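## Task

Take the pink shorts out of the laundry heap and set them on the left arm's side of the table, apart from every other garment. All other garments must stay on the side the heap is on. Nothing may end up on the floor, draped over a table edge, or lying on either arm's base. Dropping or tossing the laundry is allowed.

## Robot and tools

ROBOT. Two 7-joint xArm7 arms, left_arm and right_arm, each ending in a two-finger parallel gripper with a wrist camera. Fixed cameras: cam_high and cam_low; wrist cameras: cam_left_wrist and cam_right_wrist. All images are 672x504.

FRAMES. Scene frame: origin on the table surface halfway between the nominal arm bases, +x pointing out over the table, +y toward the left arm, +z up. Note that image left/right need not match arm names. Actual bases: left_arm at (-0.044, +0.265, 0) m, right_arm at (+0.051, -0.378, 0) m, each yawed very slightly. Gripper positions, orientations, velocities and wrist-camera poses in results are given in that arm's own base frame; fixed cameras and the table use the scene frame. Reported gripper poses can be a few cm off, worse at full reach. On the gripper, fingers point along its +z and close along its y. end_effector_position sits between the closed pads, roughly 2 cm short of the fingertips; closing pushes the tips about 10 mm further out.

THE ROW. Every motion command uses rows of 16 numbers, always both arms: left_arm's 7 joint angles then its opening, followed by right_arm's 7 joint angles and opening. Joint order: waist, shoulder, upper arm roll, elbow, forearm roll, wrist pitch, wrist roll. Values are absolute target angles in radians (not offsets), on the same scale as the Joint positions line. Signs of waist, shoulder and upper arm roll are flipped relative to the URDF. Usable ranges in your own numbers: waist -6.283..6.283, shoulder -2.094..2.059, upper arm roll -6.283..6.283, elbow -0.192..3.927, forearm roll -6.283..6.283, wrist pitch -1.693..3.142, wrist roll -6.283..6.283. A target more than 0.010 rad beyond a range end (and farther out than the current angle) gets the call rejected; slightly-over targets are clipped, sometimes reported as "joint sent to its limit". Opening is an absolute command from -1 (closed) to +1 (fully open, 0.084 m pad gap). To leave an arm or gripper unchanged, resend its current Joint targets and Tool commands values; 0 is a real half-open command.

TOOLS.
- execute_actions(actions, cameras): actions is a list of actions; each action is up to 15 rows, one per 1/30 s step, and the last row is held if fewer are given, so each action lasts 0.5 s. Per step a joint target cannot lead its measured angle by more than 0.637 rad, and gripper speed is capped near 1 m/s, so big motions need several actions. An empty actions list returns full state and all images.
- move(target, speed, blend, opening_speed, blocking, cameras): target is one 16-number row or a list of up to 15 rows (waypoints), all joints interpolated together so the gripper traces a curve, no obstacle avoidance. speed: rad/s of the joint with the farthest travel, 0.01 to 3.14, default 0.5, either one value or one per waypoint. blend: radians by which intermediate waypoints may be cut; 0 means stop at each. opening_speed: how fast the opening command changes per second on the -1..+1 scale, minimum 0.2. blocking=false returns after about 0.5 s while motion continues; a new move supersedes it. The result adds a "move:" line: done, off_target (at rest, a joint over 0.01 rad off), moving, held, or fault, with limits=held if steps were withheld.
- wait(seconds 0 to 10, cameras): holds last commands; a running move carries on.
- stop(cameras): brakes the current move.
- zoom_image(camera, region [x0, y0, x1, y1] pixels, at most 504 by 504): closer look at the latest image of that camera.
- clear_fault(arm, cameras): restarts an arm after a reported torque fault.
- read_manual(section "licences"): licence texts only.
- finished_scene(scene 1 to 3): closes the current scene irreversibly; the goal must hold without the robot.

RESULT LINES. Joint positions and Joint velocities: per arm, the 7 joints then pad gap (m). "within noise" means the arm is still. Joint targets: what the drives are heading for now. Tool commands: current openings. grip_measured: actual opening on the -1..+1 scale; to keep hold of a garment, command clearly below it (-1 grips hardest, about 24 N per pad). Joint torques include the arm's own weight; positive means toward larger angles. Step readings list joint angles at sampled steps. Wrist depth: a 7x7 grid per wrist camera of distances in mm (172 to 3000), "-" for no data. "joint command not followed" means the inter-arm clearance check altered targets. MOTOR HOT appears at 65 °C; 80 °C locks the arm for 30 to 60 s or more.

AVOID. Never let the arms bump or squeeze each other, including closing one gripper on the other's fingers; this can fail the scene. Do not strike the table or fixed structures hard. Contact torque beyond the load limits (waist 42.3, shoulder 42.4, upper arm roll 27, elbow 27, forearm roll 27, wrist pitch 14.5, wrist roll 15.2 N m) triggers a torque fault that halts the arm until clear_fault; so does sitting at torque limit for 1 s or long overload. Don't keep arms stretched out or pushing against something, which heats motors. Slow down near contact, since speed and overshoot make presses harder. Make sure no garment ends up off the table, hanging over an edge, or on a base.

Each tool is called after "Call:" as name(argument=value, ...) on one line, values as JSON.

## Session

Call:
execute_actions(actions=[])

Scene clock: 0.00 s.
left_arm: end_effector_position=(+0.2569, +0.0330, +0.1463) grip_measured=+1.00 end_effector_quat_wxyz=(-0.375, +0.127, +0.913, -0.101) | right_arm: end_effector_position=(+0.1890, +0.2763, +0.1822) grip_measured=+1.00 end_effector_quat_wxyz=(-0.055, +0.705, -0.226, +0.670)
Joint positions: left_arm=[-0.438 -0.108 0.318 0.924 0.022 1.618 -2.765 0.084] | right_arm=[-0.146 1.302 -1.728 0.455 -0.125 0.853 2.29 0.084]
Joint velocities: within noise
Joint torques (N m): no reading
Motor temperatures (°C): left_arm=[35 39 39 39 32 41 42] | right_arm=[34 37 39 37 33 35 38]
Wrist depth (mm): cam_left_wrist=[- 265 262 296 2068 502 485 / 799 290 283 304 494 467 437 / 834 515 316 325 430 418 392 / 505 471 430 350 387 378 357 / 448 420 394 371 361 344 327 / 401 383 362 344 331 315 305 / 369 354 336 320 308 295 286] | cam_right_wrist=[2935 - - - - - - / 2948 - - - - - - / 2839 2634 - - - - - / 2547 2634 - 1974 - - - / 2886 2519 1813 2220 - - 698 / 2874 2032 2654 - 2899 605 548 / 2923 2528 2634 2717 567 503 464]
Joint targets: left_arm=[-0.438 -0.108 0.318 0.924 0.022 1.618 -2.765] | right_arm=[-0.146 1.302 -1.728 0.455 -0.125 0.853 2.290]
Tool commands: left_gripper/opening=+1.0 right_gripper/opening=+1.0

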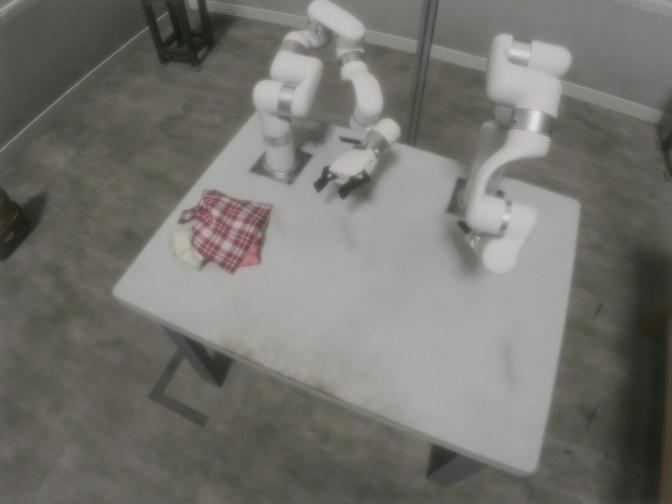

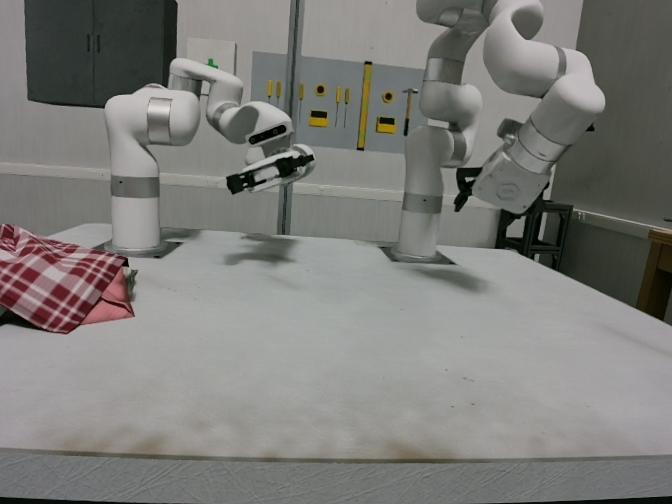

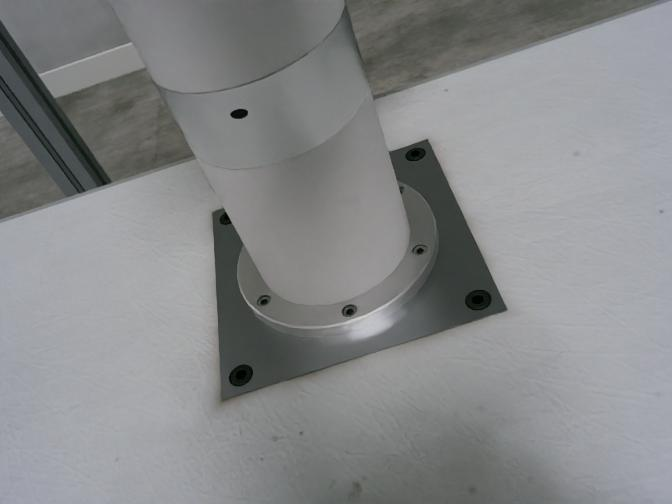

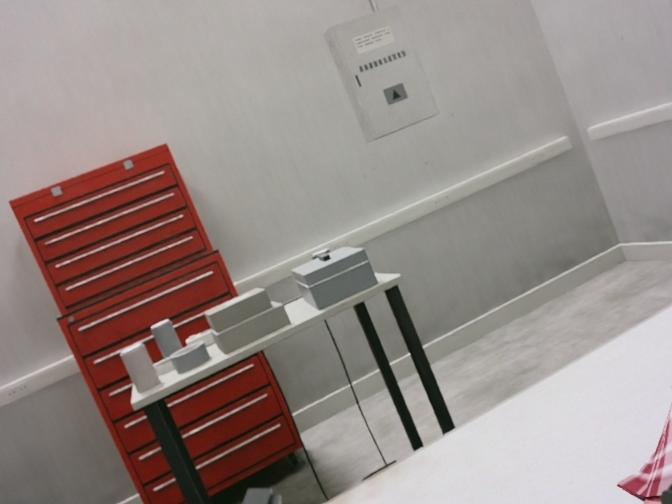

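Call:
move(target=[-0.438,-0.108,0.318,0.924,0.022,1.618,-2.765,1,0,0.195,0,1.2585,0,1.4535,0,1], speed=1.0, cameras=["all"])

Scene clock: 59.47 s.
left_arm: end_effector_position=(+0.2570, +0.0330, +0.1463) grip_measured=+1.00 end_effector_quat_wxyz=(-0.374, +0.127, +0.913, -0.101) | right_arm: end_effector_position=(+0.4199, +0.0000, +0.3500) grip_measured=+1.00 end_effector_quat_wxyz=(+0.000, +1.000, +0.000, +0.000)
Joint positions: left_arm=[-0.438 -0.108 0.318 0.924 0.022 1.618 -2.765 0.084] | right_arm=[0 0.195 0 1.258 0 1.453 0 0.084]
Joint torques (N m): left_arm=[-0.11 30.34 4.06 8.14 -1.83 -1.58 -0.25] | right_arm=[5.3 11.14 2.56 18.13 2.47 0.48 -0.73]
Motor temperatures (°C): left_arm=[35 40 39 41 32 41 41] | right_arm=[34 37 44 38 33 35 38]
Wrist depth (mm): cam_left_wrist=[- 265 263 297 2068 503 483 / 796 290 284 304 494 467 436 / 834 514 316 326 425 417 393 / 505 470 430 350 387 377 357 / 447 420 393 371 361 344 327 / 402 383 363 344 331 315 305 / 368 353 336 320 309 295 286] | cam_right_wrist=[1290 1305 1290 1292 1288 483 1307 / 478 480 480 481 481 482 1297 / 479 479 479 481 481 483 1302 / 478 479 480 480 481 483 1305 / 479 479 481 435 454 476 483 / 479 479 444 408 401 482 483 / 480 480 421 413 397 449 484]
Joint targets: left_arm=[-0.438 -0.108 0.318 0.924 0.022 1.618 -2.765] | right_arm=[0.000 0.195 0.000 1.259 0.000 1.453 0.000]
move: done

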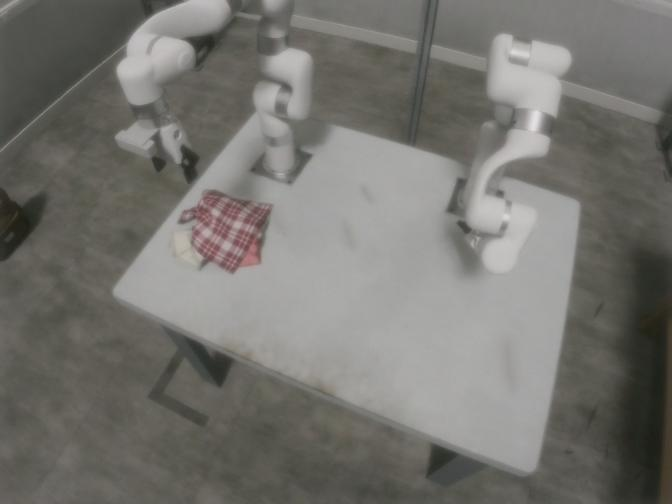

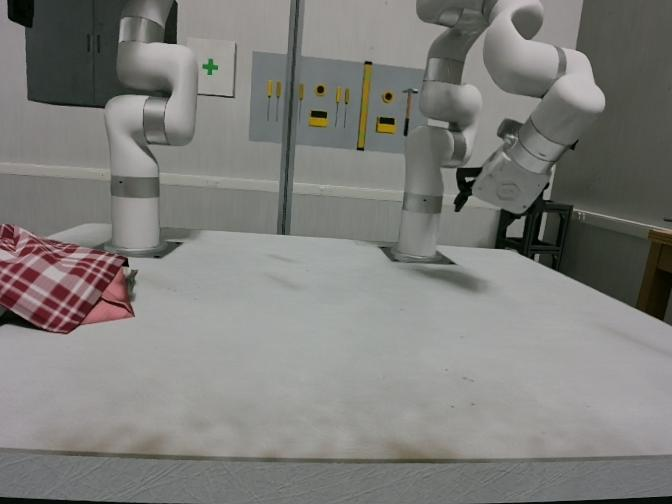

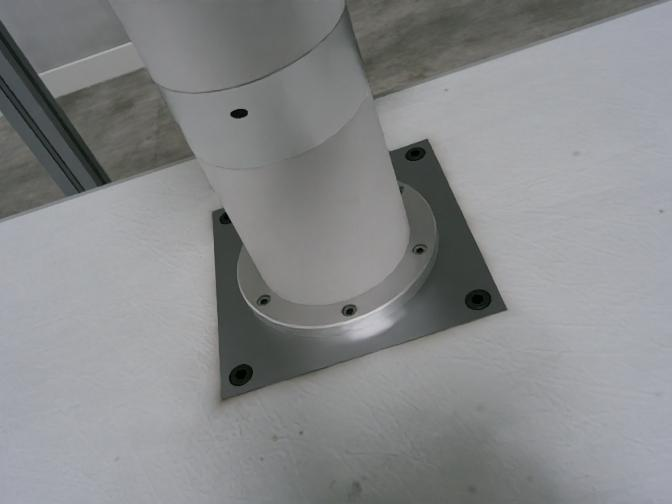

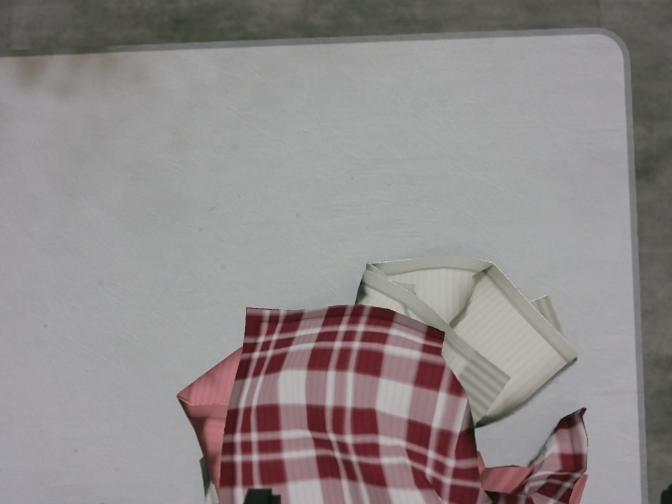

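Call:
move(target=[-0.438,-0.108,0.318,0.924,0.022,1.618,-2.765,1,0,0.6662,0,0.8876,0,1.5538,0,1], speed=1.0, cameras=["cam_right_wrist"])

Scene clock: 74.70 s.
left_arm: end_effector_position=(+0.2570, +0.0330, +0.1463) grip_measured=+1.00 end_effector_quat_wxyz=(-0.374, +0.127, +0.913, -0.101) | right_arm: end_effector_position=(+0.2800, +0.0000, +0.3500) grip_measured=+1.00 end_effector_quat_wxyz=(+0.000, +1.000, +0.000, +0.000)
Joint positions: left_arm=[-0.438 -0.108 0.318 0.924 0.022 1.618 -2.765 0.084] | right_arm=[0 0.666 0 0.888 0 1.554 0 0.084]
Joint torques (N m): left_arm=[0.49 30.26 4.08 8.02 -1.66 -1.56 -0.53] | right_arm=[5.64 8.56 2.08 12.89 2.25 0.46 -0.72]
Wrist depth (mm): cam_left_wrist=[- 265 263 296 2106 501 483 / 798 290 283 305 494 468 438 / 838 515 316 326 424 417 393 / 505 469 431 350 387 377 357 / 448 419 394 371 361 344 327 / 401 384 363 344 331 315 305 / 369 354 336 321 309 295 286] | cam_right_wrist=[479 478 481 481 482 482 1300 / 478 479 481 446 456 482 1297 / 479 479 458 407 401 474 1302 / 479 480 424 412 396 482 483 / 479 479 422 415 398 426 483 / 479 480 480 442 433 436 483 / 479 480 480 480 481 483 484]
Joint targets: left_arm=[-0.438 -0.108 0.318 0.924 0.022 1.618 -2.765] | right_arm=[0.000 0.666 0.000 0.888 0.000 1.554 0.000]
move: done
Images, in order (width x height): cam_right_wrist 672x504.

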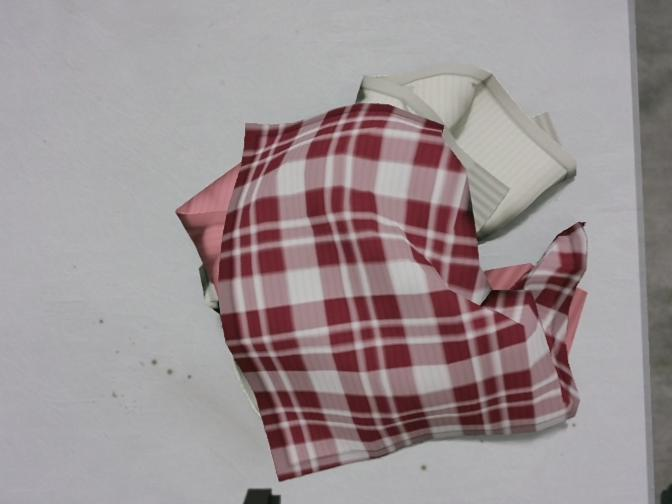

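Call:
zoom_image(camera="cam_right_wrist", region=[140, 90, 340, 240])

Call:
zoom_image(camera="cam_right_wrist", region=[180, 60, 620, 490])

Scaled by 2.520 from the camera's 672x504 image, which has a finer 960x720 frame.

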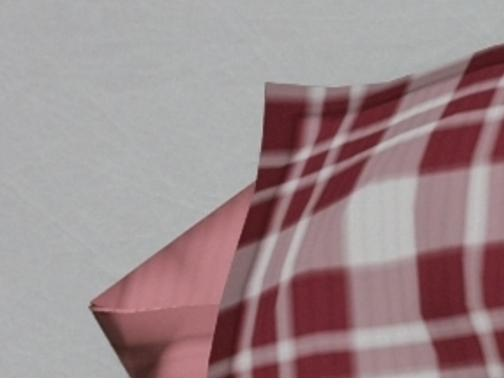

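Scaled by 1.145 from the camera's 672x504 image, which has a finer 960x720 frame.

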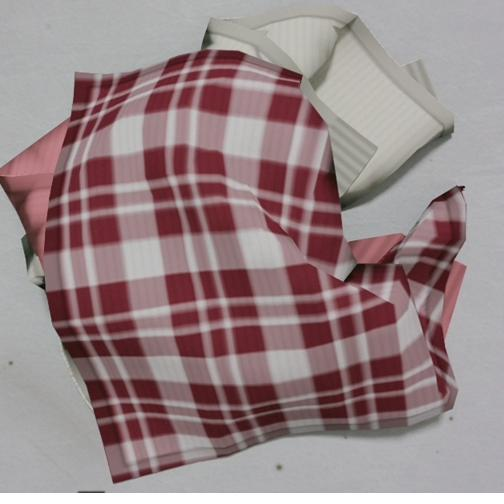

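Call:
move(target=[-0.438,-0.108,0.318,0.924,0.022,1.618,-2.765,1,-0.304,0.0962,0,0.673,0,0.7692,-1.267,0.6], speed=1.0, cameras=["cam_right_wrist","cam_low"])

Scene clock: 117.37 s.
left_arm: end_effector_position=(+0.2570, +0.0330, +0.1463) grip_measured=+1.00 end_effector_quat_wxyz=(-0.374, +0.127, +0.913, -0.101) | right_arm: end_effector_position=(+0.3760, +0.1179, +0.1201) grip_measured=+0.59 end_effector_quat_wxyz=(+0.000, +0.707, +0.707, +0.000)
Joint positions: left_arm=[-0.438 -0.108 0.318 0.924 0.022 1.618 -2.765 0.084] | right_arm=[-0.304 0.096 0 0.673 0 0.769 -1.267 0.069]
Joint torques (N m): left_arm=[1.43 30.37 4.05 8.01 -1.72 -1.51 -0.92] | right_arm=[-6.66 11.5 1.12 11.5 2 -2.27 -0.54]
Wrist depth (mm): cam_left_wrist=[- 265 262 297 2056 502 484 / 801 290 283 304 494 469 436 / 833 514 317 325 425 418 392 / 504 469 430 351 387 377 356 / 447 419 393 371 361 344 327 / 400 383 363 344 331 316 305 / 368 354 336 321 309 295 285] | cam_right_wrist=[249 250 250 250 250 250 251 / 249 250 250 250 250 251 251 / 249 250 250 250 251 251 251 / 249 249 250 250 250 251 251 / 249 249 250 250 250 251 251 / 249 249 250 236 247 251 251 / 249 249 211 217 234 250 251]
Joint targets: left_arm=[-0.438 -0.108 0.318 0.924 0.022 1.618 -2.765] | right_arm=[-0.304 0.096 0.000 0.673 0.000 0.769 -1.267]
move: done
Images, in order (width x height): cam_low 672x504, cam_right_wrist 672x504.

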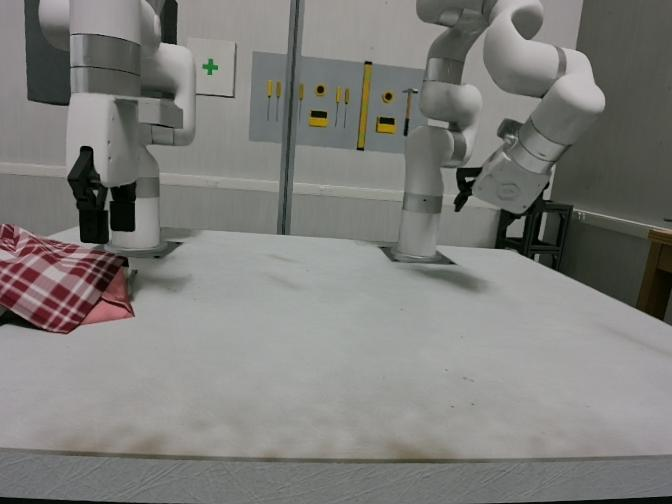

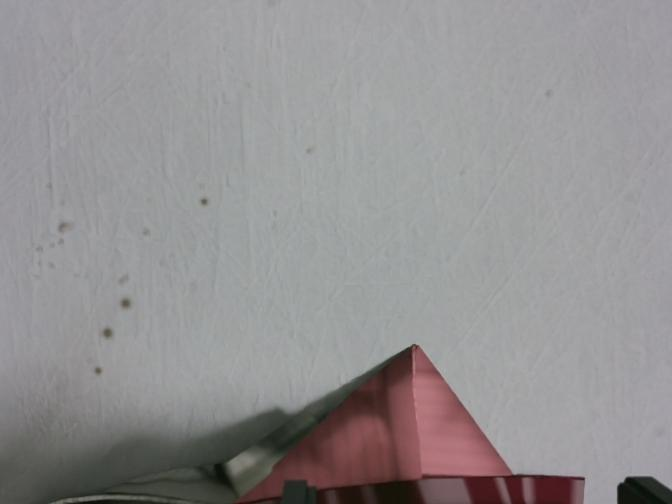

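Call:
move(target=[[-0.438,-0.108,0.318,0.924,0.022,1.618,-2.765,1,-0.3296,-0.2197,0,0.64,0,0.4203,-1.2412,0.6],[-0.438,-0.108,0.318,0.924,0.022,1.618,-2.765,1,-0.3296,-0.2197,0,0.64,0,0.4203,-1.2412,-1]], speed=0.5, opening_speed=1.5, cameras=["cam_right_wrist","cam_low"])

Scene clock: 136.73 s.
left_arm: end_effector_position=(+0.2570, +0.0330, +0.1463) grip_measured=+1.00 end_effector_quat_wxyz=(-0.374, +0.127, +0.913, -0.101) | right_arm: end_effector_position=(+0.3933, +0.1343, +0.0340) grip_measured=+0.60 end_effector_quat_wxyz=(+0.012, +0.707, +0.707, +0.024)
Joint positions: left_arm=[-0.438 -0.108 0.318 0.924 0.022 1.618 -2.765 0.084] | right_arm=[-0.329 -0.158 0 0.643 0 0.43 -1.242 0.069]
Joint torques (N m): left_arm=[2.21 30.17 4 8.07 -1.65 -1.46 -1.2] | right_arm=[-0.16 21.23 0.07 9.06 0.49 -1.71 0.1]
Wrist depth (mm): cam_left_wrist=[- 265 263 296 2062 502 482 / 797 290 283 304 493 468 437 / 830 515 316 325 424 417 392 / 505 469 430 350 386 377 357 / 446 420 394 371 361 344 326 / 401 384 362 344 331 315 305 / 368 354 336 320 308 296 286] | cam_right_wrist=[- - - - - - - / - - - - - - - / - - - - - - - / - - - - - - - / - - - - - - - / - - - - - - - / - - - - - - -]
Joint targets: left_arm=[-0.438 -0.108 0.318 0.924 0.022 1.618 -2.765] | right_arm=[-0.329 -0.158 0.000 0.642 0.000 0.429 -1.242]
Tool commands: left_gripper/opening=+1.0 right_gripper/opening=+0.6
TORQUE FAULT: the external load on the shoulder of the right arm reached its load limit, and that arm stopped. The contact can be on any part of that arm beyond that joint, not only on its tool. A torque fault puts only its own arm into a fault stop. That arm's remaining commands of this call were not run. The hold on the shoulder of that arm was moved back by the arm itself, up to 3 degrees, as the stop began. That arm is still stopped at the end of this call. While its stop runs, that arm, its gripper or tool too, takes no new command.
CLEAR FAULT: the right arm stays stopped (state 4) until you call clear_fault(arm="right_arm").
End effector pose when the fault began: right_arm: position (+0.3813, +0.1302, +0.0128), quat_wxyz (+0.001, +0.707, +0.707, +0.001)
Joint positions when the fault began: right_arm=[-0.329 -0.21 0 0.642 0 0.429 -1.242 0.07]
move: fault (right_arm); path passed 1 of 2 targets; target 2's new numbers were not sent; right_arm: the shoulder is farthest, 0.061 rad from its target
Images, in order (width x height): cam_low 672x504, cam_right_wrist 672x504.

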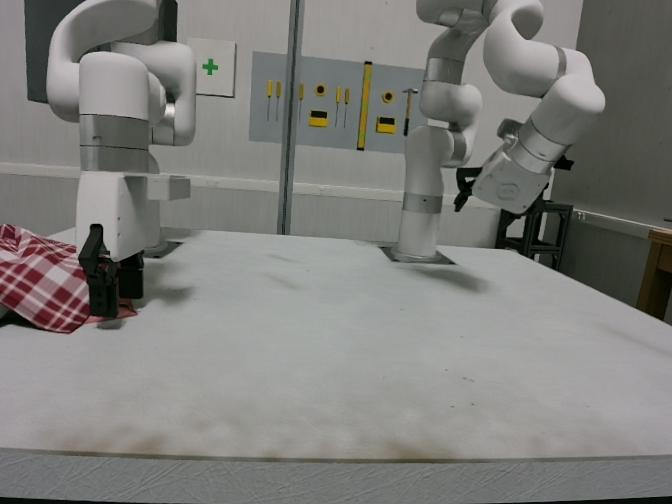

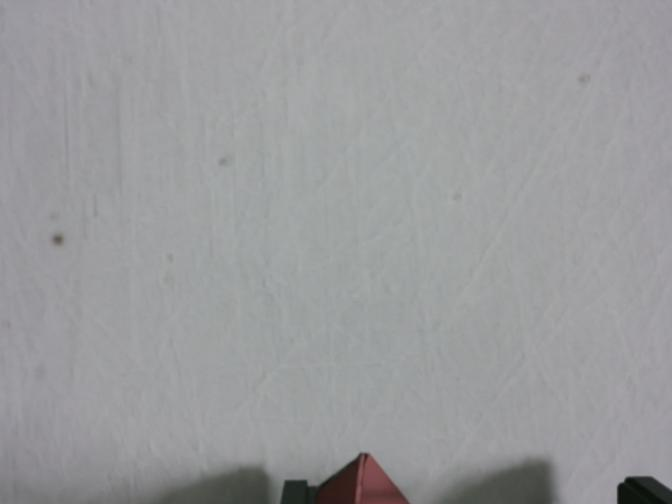

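Call:
clear_fault(arm="right_arm")

Call:
move(target=[-0.438,-0.108,0.318,0.924,0.022,1.618,-2.765,1,-0.321,-0.0031,0,0.6435,0,0.6404,-1.2498,0.6], speed=0.5, cameras=["cam_right_wrist"])

Scene clock: 148.73 s.
left_arm: end_effector_position=(+0.2570, +0.0330, +0.1463) grip_measured=+1.00 end_effector_quat_wxyz=(-0.374, +0.127, +0.913, -0.101) | right_arm: end_effector_position=(+0.3933, +0.1343, +0.0340) grip_measured=+0.60 end_effector_quat_wxyz=(+0.012, +0.707, +0.707, +0.024)
Joint positions: left_arm=[-0.438 -0.108 0.318 0.924 0.022 1.618 -2.765 0.084] | right_arm=[-0.329 -0.158 0 0.643 0 0.43 -1.242 0.069]
Joint torques (N m): left_arm=[2.56 30.17 4.08 7.96 -1.64 -1.56 -1.61] | right_arm=[-0.42 21.41 0.27 9.22 -0.03 -1.66 0.14]
Motor temperatures (°C): left_arm=[35 41 39 40 32 42 42] | right_arm=[34 38 39 41 33 36 38]
Wrist depth (mm): cam_left_wrist=[- 266 263 297 2074 501 483 / 797 290 283 304 493 466 438 / 834 515 317 326 424 418 393 / 505 470 430 350 388 377 357 / 448 420 393 371 362 344 326 / 401 384 363 344 331 316 305 / 369 354 336 320 309 295 286] | cam_right_wrist=[- - - - - - - / - - - - - - - / - - - - - - - / - - - - - - - / - - - - - - - / - - - - - - - / - - - - - - -]
Joint targets: left_arm=[-0.438 -0.108 0.318 0.924 0.022 1.618 -2.765] | right_arm=[-0.329 -0.158 0.000 0.643 0.000 0.430 -1.242]
Tool commands: left_gripper/opening=+1.0 right_gripper/opening=+0.6
TORQUE FAULT, CONTINUED: the right arm's stop, for the torque fault of the shoulder that an earlier result reported, is over. The hold on the shoulder of that arm was moved back by the arm itself, up to 3 degrees, as the stop began. That arm's target is now where it stood when the stop ended, not its last command. That arm keeps its grip as last carried out and accepts commands again: back off and push less far.
CLEAR FAULT: your call cleared the right arm's torque fault. If a joint's load stays at its limit, that arm stops again at once.

Scene clock: 149.67 s.
left_arm: end_effector_position=(+0.2570, +0.0330, +0.1463) grip_measured=+1.00 end_effector_quat_wxyz=(-0.374, +0.127, +0.913, -0.101) | right_arm: end_effector_position=(+0.3760, +0.1250, +0.0800) grip_measured=+0.60 end_effector_quat_wxyz=(+0.000, +0.707, +0.707, +0.000)
Joint positions: left_arm=[-0.438 -0.108 0.318 0.924 0.022 1.618 -2.765 0.084] | right_arm=[-0.321 -0.003 0 0.643 0 0.64 -1.25 0.069]
Joint torques (N m): left_arm=[2.57 30.09 3.96 7.98 -1.65 -1.51 -1.61] | right_arm=[6.09 19.72 0.11 14.72 0.33 0.48 -0.63]
Wrist depth (mm): cam_left_wrist=[- 266 263 297 2062 503 484 / 797 290 284 304 492 468 437 / 830 514 317 325 424 417 393 / 505 470 432 350 387 377 356 / 447 421 393 371 361 343 327 / 400 384 363 344 331 316 305 / 368 354 336 320 309 295 286] | cam_right_wrist=[209 209 210 210 210 210 210 / 209 209 210 210 210 210 211 / 209 209 209 210 210 210 210 / 209 209 209 210 210 210 210 / 209 209 210 210 210 210 210 / 209 209 209 210 210 210 210 / 209 209 209 199 204 210 210]
Joint targets: left_arm=[-0.438 -0.108 0.318 0.924 0.022 1.618 -2.765] | right_arm=[-0.321 -0.003 0.000 0.644 0.000 0.640 -1.250]
move: done
Images, in order (width x height): cam_right_wrist 672x504.

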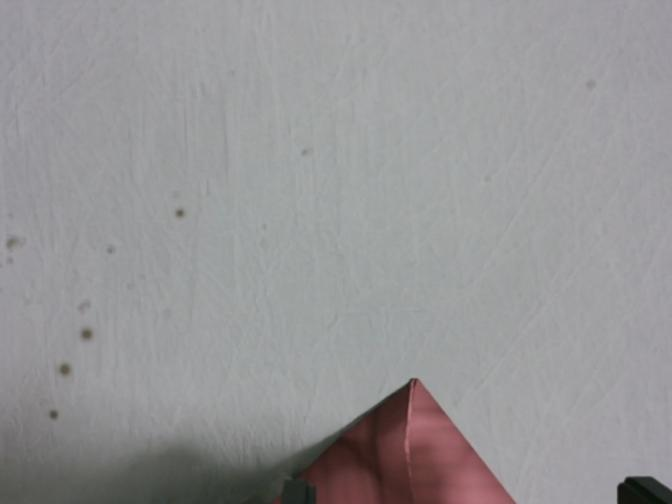

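Call:
move(target=[[-0.438,-0.108,0.318,0.924,0.022,1.618,-2.765,1,-0.3354,-0.1511,0,0.6166,0,0.4655,-1.2354,0.6],[-0.438,-0.108,0.318,0.924,0.022,1.618,-2.765,1,-0.3354,-0.1511,0,0.6166,0,0.4655,-1.2354,-1]], speed=0.3, opening_speed=1.5, cameras=["cam_right_wrist","cam_low"])

Scene clock: 166.70 s.
left_arm: end_effector_position=(+0.2570, +0.0330, +0.1463) grip_measured=+1.00 end_effector_quat_wxyz=(-0.374, +0.127, +0.913, -0.101) | right_arm: end_effector_position=(+0.3730, +0.1300, +0.0260) grip_measured=-1.00 end_effector_quat_wxyz=(+0.000, +0.707, +0.707, +0.000)
Joint positions: left_arm=[-0.438 -0.108 0.318 0.924 0.022 1.618 -2.765 0.084] | right_arm=[-0.335 -0.151 0 0.617 0 0.465 -1.235 0]
Joint torques (N m): left_arm=[2.54 30.31 4.02 8.11 -1.75 -1.51 -1.62] | right_arm=[-6.27 14.54 -1.36 9.06 -0.33 -2.23 0.9]
Wrist depth (mm): cam_left_wrist=[- 265 263 296 2074 503 484 / 798 290 284 304 494 468 437 / 832 514 317 325 424 418 394 / 505 469 430 350 387 376 356 / 447 420 392 372 362 343 327 / 402 384 362 344 331 315 304 / 369 354 336 320 308 295 286] | cam_right_wrist=[- - - - - - - / - - - - - - - / - - - - - - - / - - - - - - - / - - - - - - - / - - - - - - - / - - - - - - -]
Joint targets: left_arm=[-0.438 -0.108 0.318 0.924 0.022 1.618 -2.765] | right_arm=[-0.335 -0.151 0.000 0.617 0.000 0.466 -1.235]
move: done
Images, in order (width x height): cam_low 672x504, cam_right_wrist 672x504.

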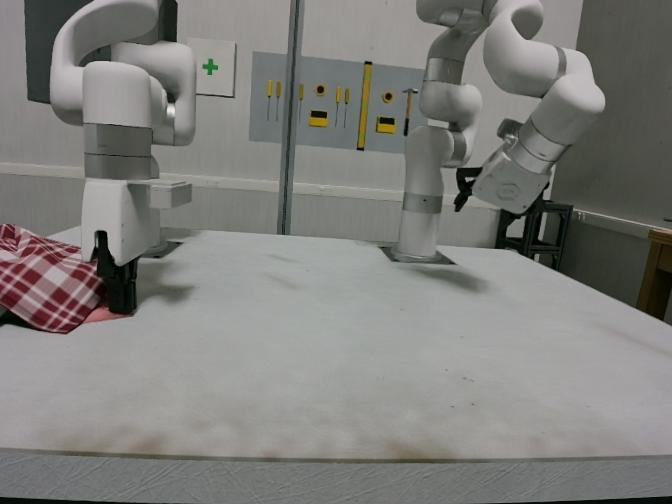

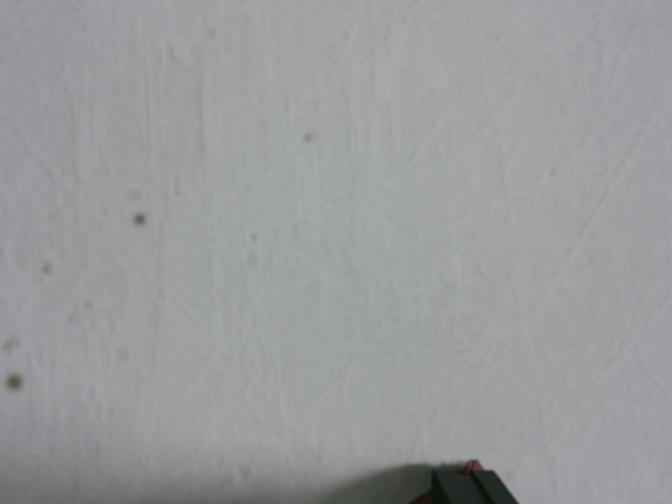

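Call:
move(target=[-0.438,-0.108,0.318,0.924,0.022,1.618,-2.765,1,-0.55,0.2682,0,1.0463,0,1.3145,-1.2354,-1], speed=0.5, cameras=["all"])

Scene clock: 179.60 s.
left_arm: end_effector_position=(+0.2570, +0.0330, +0.1463) grip_measured=+1.00 end_effector_quat_wxyz=(-0.374, +0.127, +0.913, -0.101) | right_arm: end_effector_position=(+0.3410, +0.2090, +0.3001) grip_measured=-1.00 end_effector_quat_wxyz=(+0.000, +0.627, +0.779, +0.000)
Joint positions: left_arm=[-0.438 -0.108 0.318 0.924 0.022 1.618 -2.765 0.084] | right_arm=[-0.55 0.268 0 1.046 0 1.314 -1.235 0]
Joint torques (N m): left_arm=[2.69 30.06 4.1 7.89 -1.56 -1.6 -1.58] | right_arm=[-6.77 16.52 -1.96 18.49 -0.19 0.61 0.69]
Wrist depth (mm): cam_left_wrist=[- 265 263 297 2080 503 484 / 797 290 284 304 493 467 436 / 837 515 316 325 426 417 393 / 506 469 431 350 387 377 356 / 447 419 394 371 361 343 327 / 401 383 362 344 331 315 305 / 368 354 336 319 309 295 286] | cam_right_wrist=[430 431 431 431 431 432 432 / 428 430 431 431 431 431 431 / 430 430 430 431 431 432 433 / 429 430 431 432 431 431 431 / 429 430 430 431 431 432 432 / 429 429 431 431 431 431 432 / 428 430 430 431 432 432 432]
Joint targets: left_arm=[-0.438 -0.108 0.318 0.924 0.022 1.618 -2.765] | right_arm=[-0.550 0.268 0.000 1.046 0.000 1.314 -1.235]
move: done

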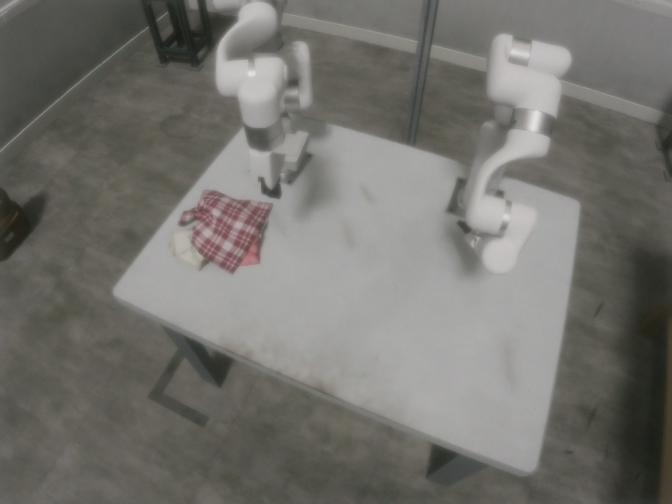

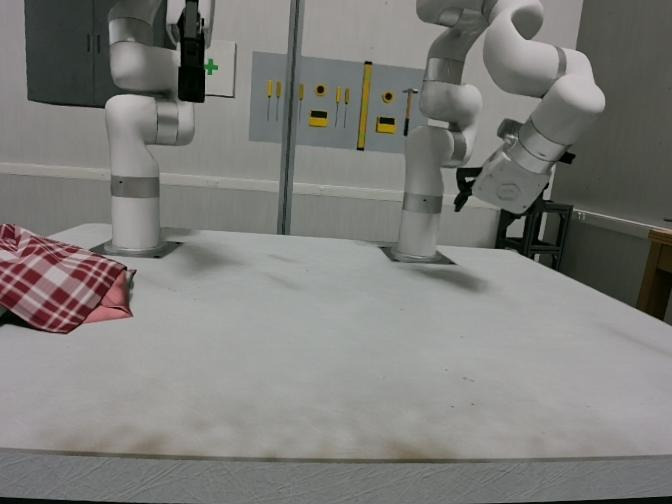

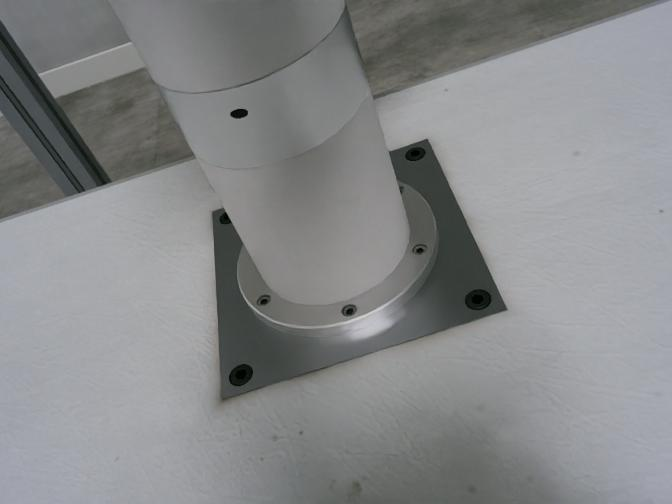

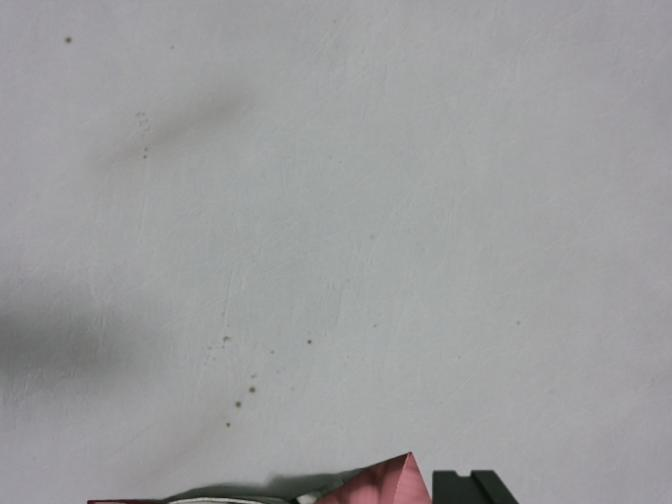

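Call:
move(target=[-0.438,-0.108,0.318,0.924,0.022,1.618,-2.765,1,-0.321,-0.0031,0,0.6435,0,0.6404,-1.2498,-0.05], speed=0.8, cameras=["cam_right_wrist"])

Scene clock: 201.07 s.
left_arm: end_effector_position=(+0.2570, +0.0330, +0.1463) grip_measured=+1.00 end_effector_quat_wxyz=(-0.374, +0.127, +0.913, -0.101) | right_arm: end_effector_position=(+0.3760, +0.1250, +0.0800) grip_measured=-0.06 end_effector_quat_wxyz=(+0.000, +0.707, +0.707, +0.000)
Joint positions: left_arm=[-0.438 -0.108 0.318 0.924 0.022 1.618 -2.765 0.084] | right_arm=[-0.321 -0.003 0 0.644 0 0.64 -1.25 0.041]
Joint torques (N m): left_arm=[2.59 30.17 3.94 8.02 -1.62 -1.53 -1.64] | right_arm=[6.04 12.72 1.02 10.49 -0.12 -2.31 -0.52]
Wrist depth (mm): cam_left_wrist=[- 265 263 296 2074 502 484 / 798 290 283 304 493 467 437 / 831 514 316 325 422 417 393 / 505 470 431 350 386 377 357 / 448 419 393 371 361 343 327 / 400 383 363 343 331 315 304 / 368 354 336 320 309 295 285] | cam_right_wrist=[209 210 210 210 210 210 211 / 209 209 210 210 210 210 211 / 209 209 210 210 210 210 211 / 209 209 210 210 210 210 210 / 209 209 210 210 210 210 211 / 209 209 210 210 210 210 211 / 209 209 209 203 205 210 211]
Joint targets: left_arm=[-0.438 -0.108 0.318 0.924 0.022 1.618 -2.765] | right_arm=[-0.321 -0.003 0.000 0.644 0.000 0.640 -1.250]
move: done
Images, in order (width x height): cam_right_wrist 672x504.

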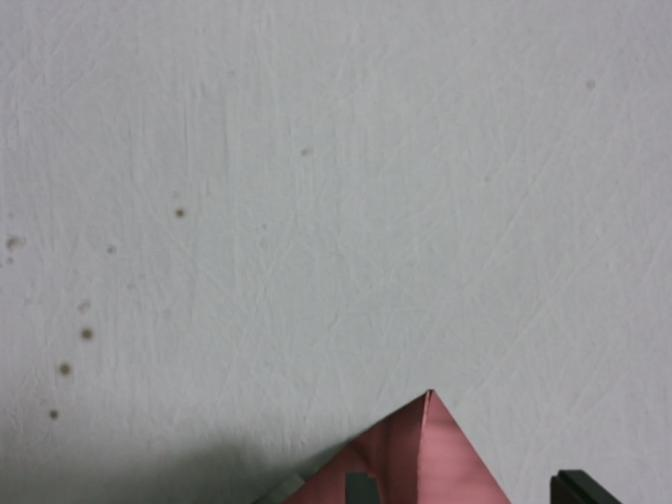

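Call:
move(target=[[-0.438,-0.108,0.318,0.924,0.022,1.618,-2.765,1,-0.3089,-0.1704,0,0.6151,0,0.4447,-1.2619,-0.05],[-0.438,-0.108,0.318,0.924,0.022,1.618,-2.765,1,-0.3089,-0.1704,0,0.6151,0,0.4447,-1.2619,-1]], speed=0.2, opening_speed=1.5, cameras=["cam_right_wrist"])

Call:
move(target=[-0.438,-0.108,0.318,0.924,0.022,1.618,-2.765,1,-0.38,-0.0031,0,0.6435,0,0.6404,-1.2498,-1], speed=0.3, cameras=["cam_right_wrist","cam_low"])

Scene clock: 217.90 s.
left_arm: end_effector_position=(+0.2570, +0.0330, +0.1463) grip_measured=+1.00 end_effector_quat_wxyz=(-0.374, +0.127, +0.913, -0.101) | right_arm: end_effector_position=(+0.3761, +0.1200, +0.0197) grip_measured=-0.08 end_effector_quat_wxyz=(+0.000, +0.707, +0.707, +0.000)
Joint positions: left_arm=[-0.438 -0.108 0.318 0.924 0.022 1.618 -2.765 0.084] | right_arm=[-0.309 -0.17 0 0.615 0 0.445 -1.262 0.041]
Joint torques (N m): left_arm=[2.7 30.24 4.03 7.99 -1.6 -1.5 -1.69] | right_arm=[7.22 -10.97 1.56 -4.6 0.06 -2.17 -0.72]
Wrist depth (mm): cam_left_wrist=[- 265 263 296 2062 502 483 / 796 290 283 304 493 467 438 / 829 514 316 325 425 418 394 / 506 469 430 350 387 377 357 / 448 419 393 371 361 344 327 / 401 383 363 344 331 316 305 / 369 354 336 320 308 295 286] | cam_right_wrist=[- - - - - - - / - - - - - - - / - - - - - - - / - - - - - - - / - - - - - - - / - - - - - - - / - - - - - - -]
Joint targets: left_arm=[-0.438 -0.108 0.318 0.924 0.022 1.618 -2.765] | right_arm=[-0.309 -0.170 0.000 0.615 0.000 0.445 -1.262]
move: done
Images, in order (width x height): cam_right_wrist 672x504.

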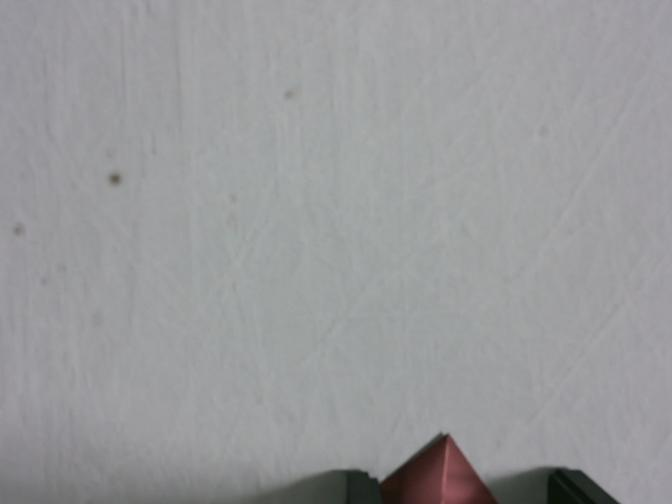

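Scene clock: 219.03 s.
left_arm: end_effector_position=(+0.2570, +0.0330, +0.1463) grip_measured=+1.00 end_effector_quat_wxyz=(-0.374, +0.127, +0.913, -0.101) | right_arm: end_effector_position=(+0.3679, +0.1469, +0.0800) grip_measured=-1.00 end_effector_quat_wxyz=(+0.000, +0.686, +0.728, +0.000)
Joint positions: left_arm=[-0.438 -0.108 0.318 0.924 0.022 1.618 -2.765 0.084] | right_arm=[-0.38 -0.003 0 0.643 0 0.64 -1.25 0]
Joint torques (N m): left_arm=[2.47 30.07 3.95 7.96 -1.64 -1.57 -1.67] | right_arm=[-6.34 19.63 1.52 15.39 0.02 0.32 1.1]
Wrist depth (mm): cam_left_wrist=[- 265 263 296 2087 502 483 / 798 290 283 304 494 467 436 / 833 514 316 325 424 417 393 / 505 470 432 350 386 377 357 / 448 420 393 371 361 343 327 / 401 383 364 344 332 316 305 / 368 353 336 320 309 296 286] | cam_right_wrist=[209 209 210 210 210 210 210 / 209 209 210 210 210 210 210 / 209 209 210 210 210 210 210 / 209 209 210 210 210 210 210 / 209 209 210 210 210 210 210 / 209 209 210 210 210 210 210 / 209 209 209 210 210 210 210]
Joint targets: left_arm=[-0.438 -0.108 0.318 0.924 0.022 1.618 -2.765] | right_arm=[-0.380 -0.003 0.000 0.644 0.000 0.640 -1.250]
move: done
Images, in order (width x height): cam_low 672x504, cam_right_wrist 672x504.

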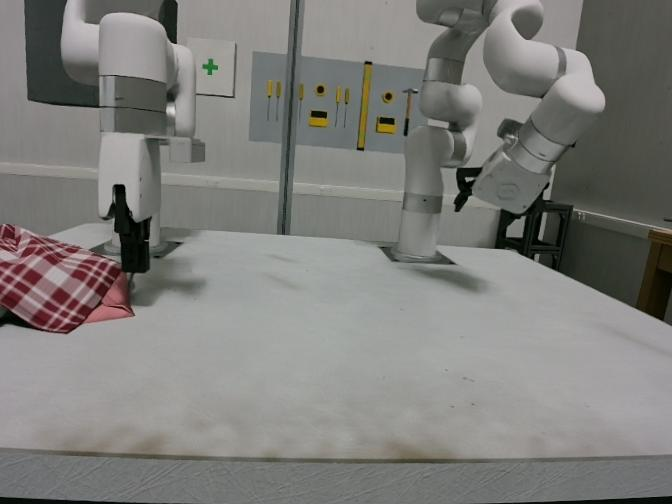

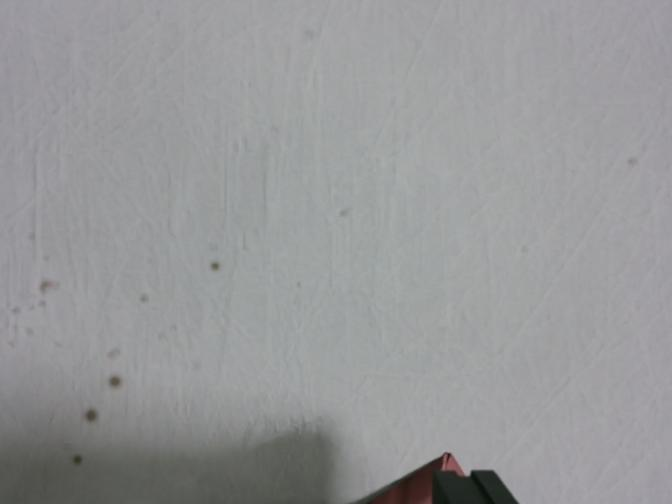

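Call:
move(target=[[-0.438,-0.108,0.318,0.924,0.022,1.618,-2.765,1,-0.38,0.3471,0,0.7452,0,1.0923,-1.0,1],[-0.438,-0.108,0.318,0.924,0.022,1.618,-2.765,1,0.3144,0.3471,0,0.7452,0,1.0923,0.571,1]], speed=0.8, blend=[0.1,0], cameras=["cam_right_wrist","cam_low"])

Scene clock: 253.70 s.
left_arm: end_effector_position=(+0.2570, +0.0330, +0.1463) grip_measured=+1.00 end_effector_quat_wxyz=(-0.374, +0.127, +0.913, -0.101) | right_arm: end_effector_position=(+0.3475, -0.1130, +0.2200) grip_measured=+1.00 end_effector_quat_wxyz=(+0.000, +0.904, -0.428, +0.000)
Joint positions: left_arm=[-0.438 -0.108 0.318 0.924 0.022 1.618 -2.765 0.084] | right_arm=[0.314 0.347 0 0.745 0 1.092 0.571 0.084]
Joint torques (N m): left_arm=[2.62 30.12 3.89 7.98 -1.56 -1.5 -1.61] | right_arm=[6.26 14.55 1.14 17.98 0.15 0.28 0.88]
Wrist depth (mm): cam_left_wrist=[- 265 263 296 2080 502 484 / 794 291 283 305 493 467 437 / 836 516 316 326 424 418 393 / 505 470 431 349 387 378 357 / 446 419 393 371 361 344 327 / 400 384 363 345 331 316 305 / 368 354 336 320 308 295 285] | cam_right_wrist=[348 348 1157 1164 1166 1168 1172 / 348 349 349 1164 1164 1168 1178 / 348 348 349 350 1166 1172 1176 / 348 349 343 347 351 1172 1172 / 348 324 344 337 351 351 1170 / 348 302 331 337 320 348 352 / 348 271 267 313 295 313 352]
Joint targets: left_arm=[-0.438 -0.108 0.318 0.924 0.022 1.618 -2.765] | right_arm=[0.314 0.347 0.000 0.745 0.000 1.092 0.571]
move: done
Images, in order (width x height): cam_low 672x504, cam_right_wrist 672x504.

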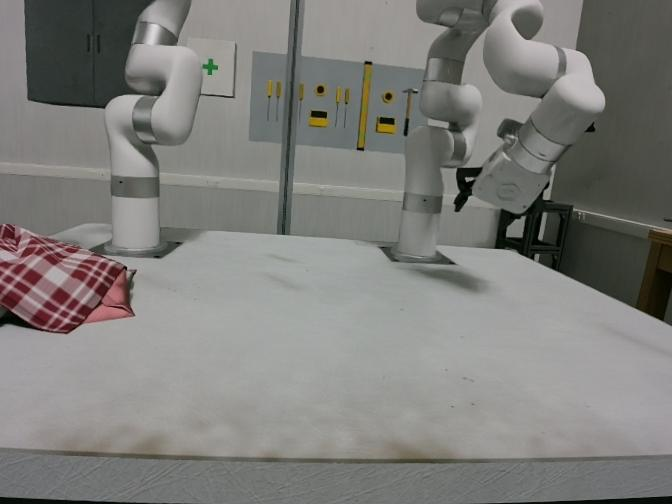

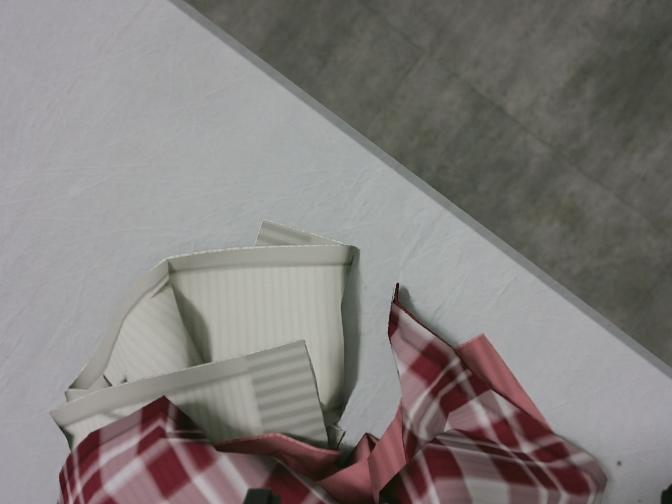

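Call:
move(target=[[-0.438,-0.108,0.318,0.924,0.022,1.618,-2.765,1,0.3115,-0.0146,0,0.4735,0,0.4589,0.5735,0.2],[-0.438,-0.108,0.318,0.924,0.022,1.618,-2.765,1,0.3115,-0.0146,0,0.4735,0,0.4589,0.5735,-1]], speed=0.3, opening_speed=1.5, cameras=["cam_right_wrist"])

Call:
move(target=[-0.438,-0.108,0.318,0.924,0.022,1.618,-2.765,1,0.1,0.3386,0,1.4219,0,1.7605,0.5735,-1], speed=0.5, cameras=["all"])

Scene clock: 278.20 s.
left_arm: end_effector_position=(+0.2570, +0.0330, +0.1463) grip_measured=+1.00 end_effector_quat_wxyz=(-0.374, +0.127, +0.913, -0.101) | right_arm: end_effector_position=(+0.3369, -0.1085, +0.0350) grip_measured=-0.92 end_effector_quat_wxyz=(+0.000, +0.904, -0.428, +0.000)
Joint positions: left_arm=[-0.438 -0.108 0.318 0.924 0.022 1.618 -2.765 0.084] | right_arm=[0.312 -0.015 0 0.473 0 0.459 0.574 0.003]
Joint torques (N m): left_arm=[2.52 30.31 3.95 7.96 -1.58 -1.5 -1.6] | right_arm=[-6.32 11.44 0.77 8.88 -0.02 -2.39 1.07]
Motor temperatures (°C): left_arm=[34 41 39 40 32 42 42] | right_arm=[34 38 39 46 33 35 38]
Wrist depth (mm): cam_left_wrist=[- 265 263 296 2074 503 483 / 794 290 283 304 494 468 437 / 833 514 316 325 425 418 393 / 505 469 431 351 387 377 357 / 447 419 393 371 361 344 327 / 401 384 362 344 331 316 305 / 369 354 336 320 308 295 286] | cam_right_wrist=[- - - - 974 980 984 / - - - - - 981 981 / - - - - - - 983 / - - - - - - - / - - - - - - - / - - - - - - - / - - - - - - -]
Joint targets: left_arm=[-0.438 -0.108 0.318 0.924 0.022 1.618 -2.765] | right_arm=[0.311 -0.015 0.000 0.473 0.000 0.459 0.574]
move: done
Images, in order (width x height): cam_right_wrist 672x504.

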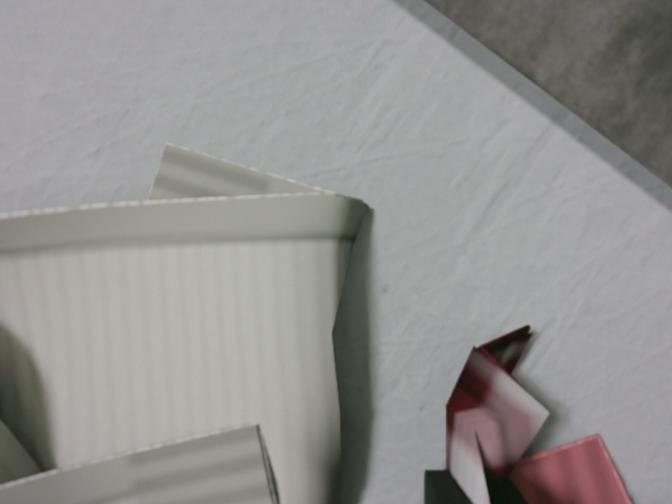

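Scene clock: 281.33 s.
left_arm: end_effector_position=(+0.2570, +0.0330, +0.1463) grip_measured=+1.00 end_effector_quat_wxyz=(-0.374, +0.127, +0.913, -0.101) | right_arm: end_effector_position=(+0.3482, -0.0349, +0.4500) grip_measured=-0.94 end_effector_quat_wxyz=(+0.000, +0.944, -0.330, +0.000)
Joint positions: left_arm=[-0.438 -0.108 0.318 0.924 0.022 1.618 -2.765 0.084] | right_arm=[0.1 0.339 0 1.422 0 1.76 0.574 0.003]
Joint torques (N m): left_arm=[2.58 30.2 3.93 7.96 -1.45 -1.43 -1.62] | right_arm=[-6.44 14.09 0.32 16.97 0.28 0.36 0.92]
Wrist depth (mm): cam_left_wrist=[- 265 262 296 2074 503 484 / 794 290 283 304 494 467 438 / 831 514 316 325 425 418 393 / 505 469 430 350 386 377 357 / 446 419 393 371 361 344 327 / 401 384 363 344 332 316 305 / 369 353 336 320 309 295 286] | cam_right_wrist=[1386 1391 580 580 1400 1405 1411 / 1394 580 580 581 1405 1405 1411 / 577 581 582 579 582 1400 1402 / 580 579 565 570 583 585 1405 / 578 580 580 540 286 585 1411 / 577 240 241 293 - 586 586 / 581 200 206 197 - 584 586]
Joint targets: left_arm=[-0.438 -0.108 0.318 0.924 0.022 1.618 -2.765] | right_arm=[0.100 0.339 0.000 1.422 0.000 1.761 0.574]
move: done

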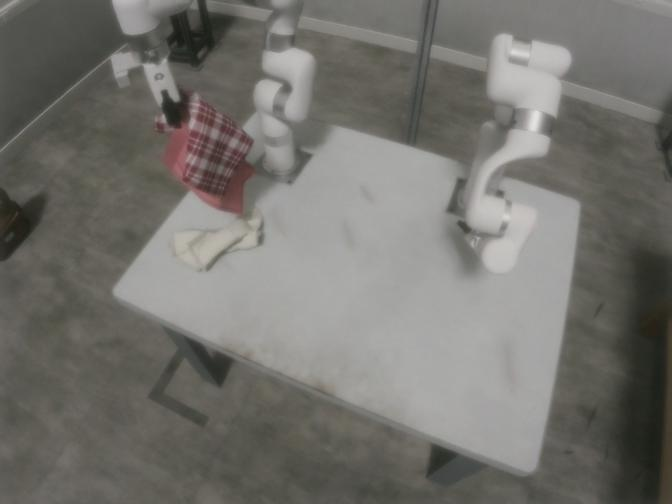

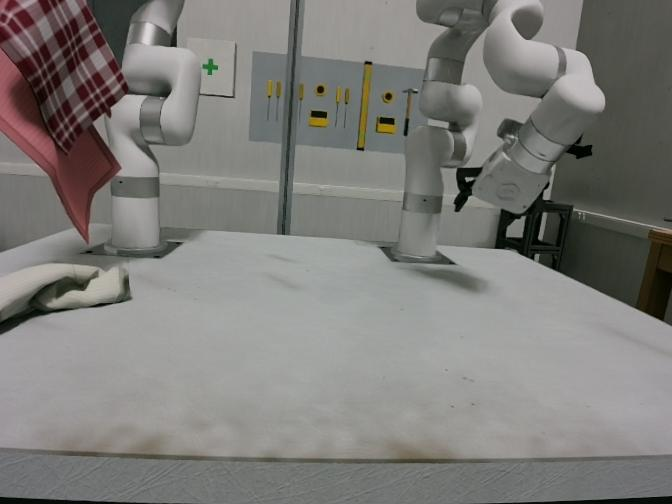

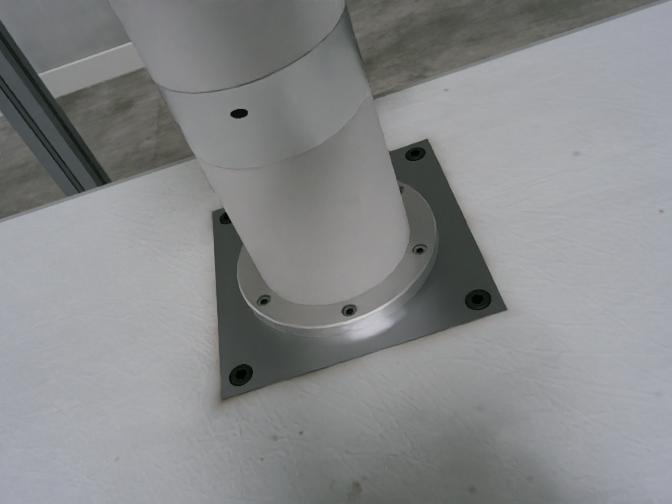

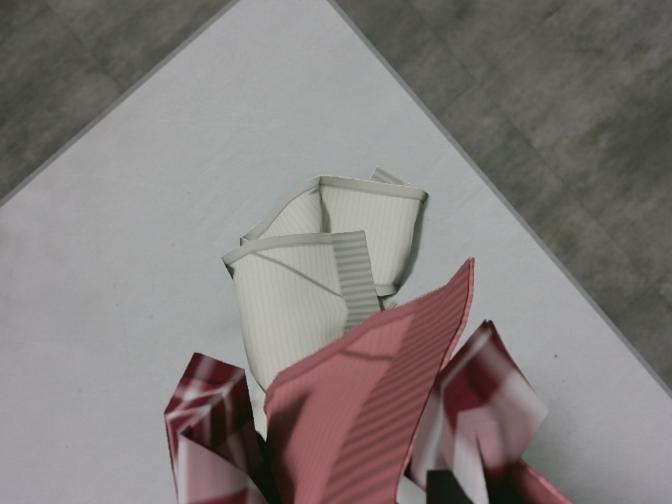

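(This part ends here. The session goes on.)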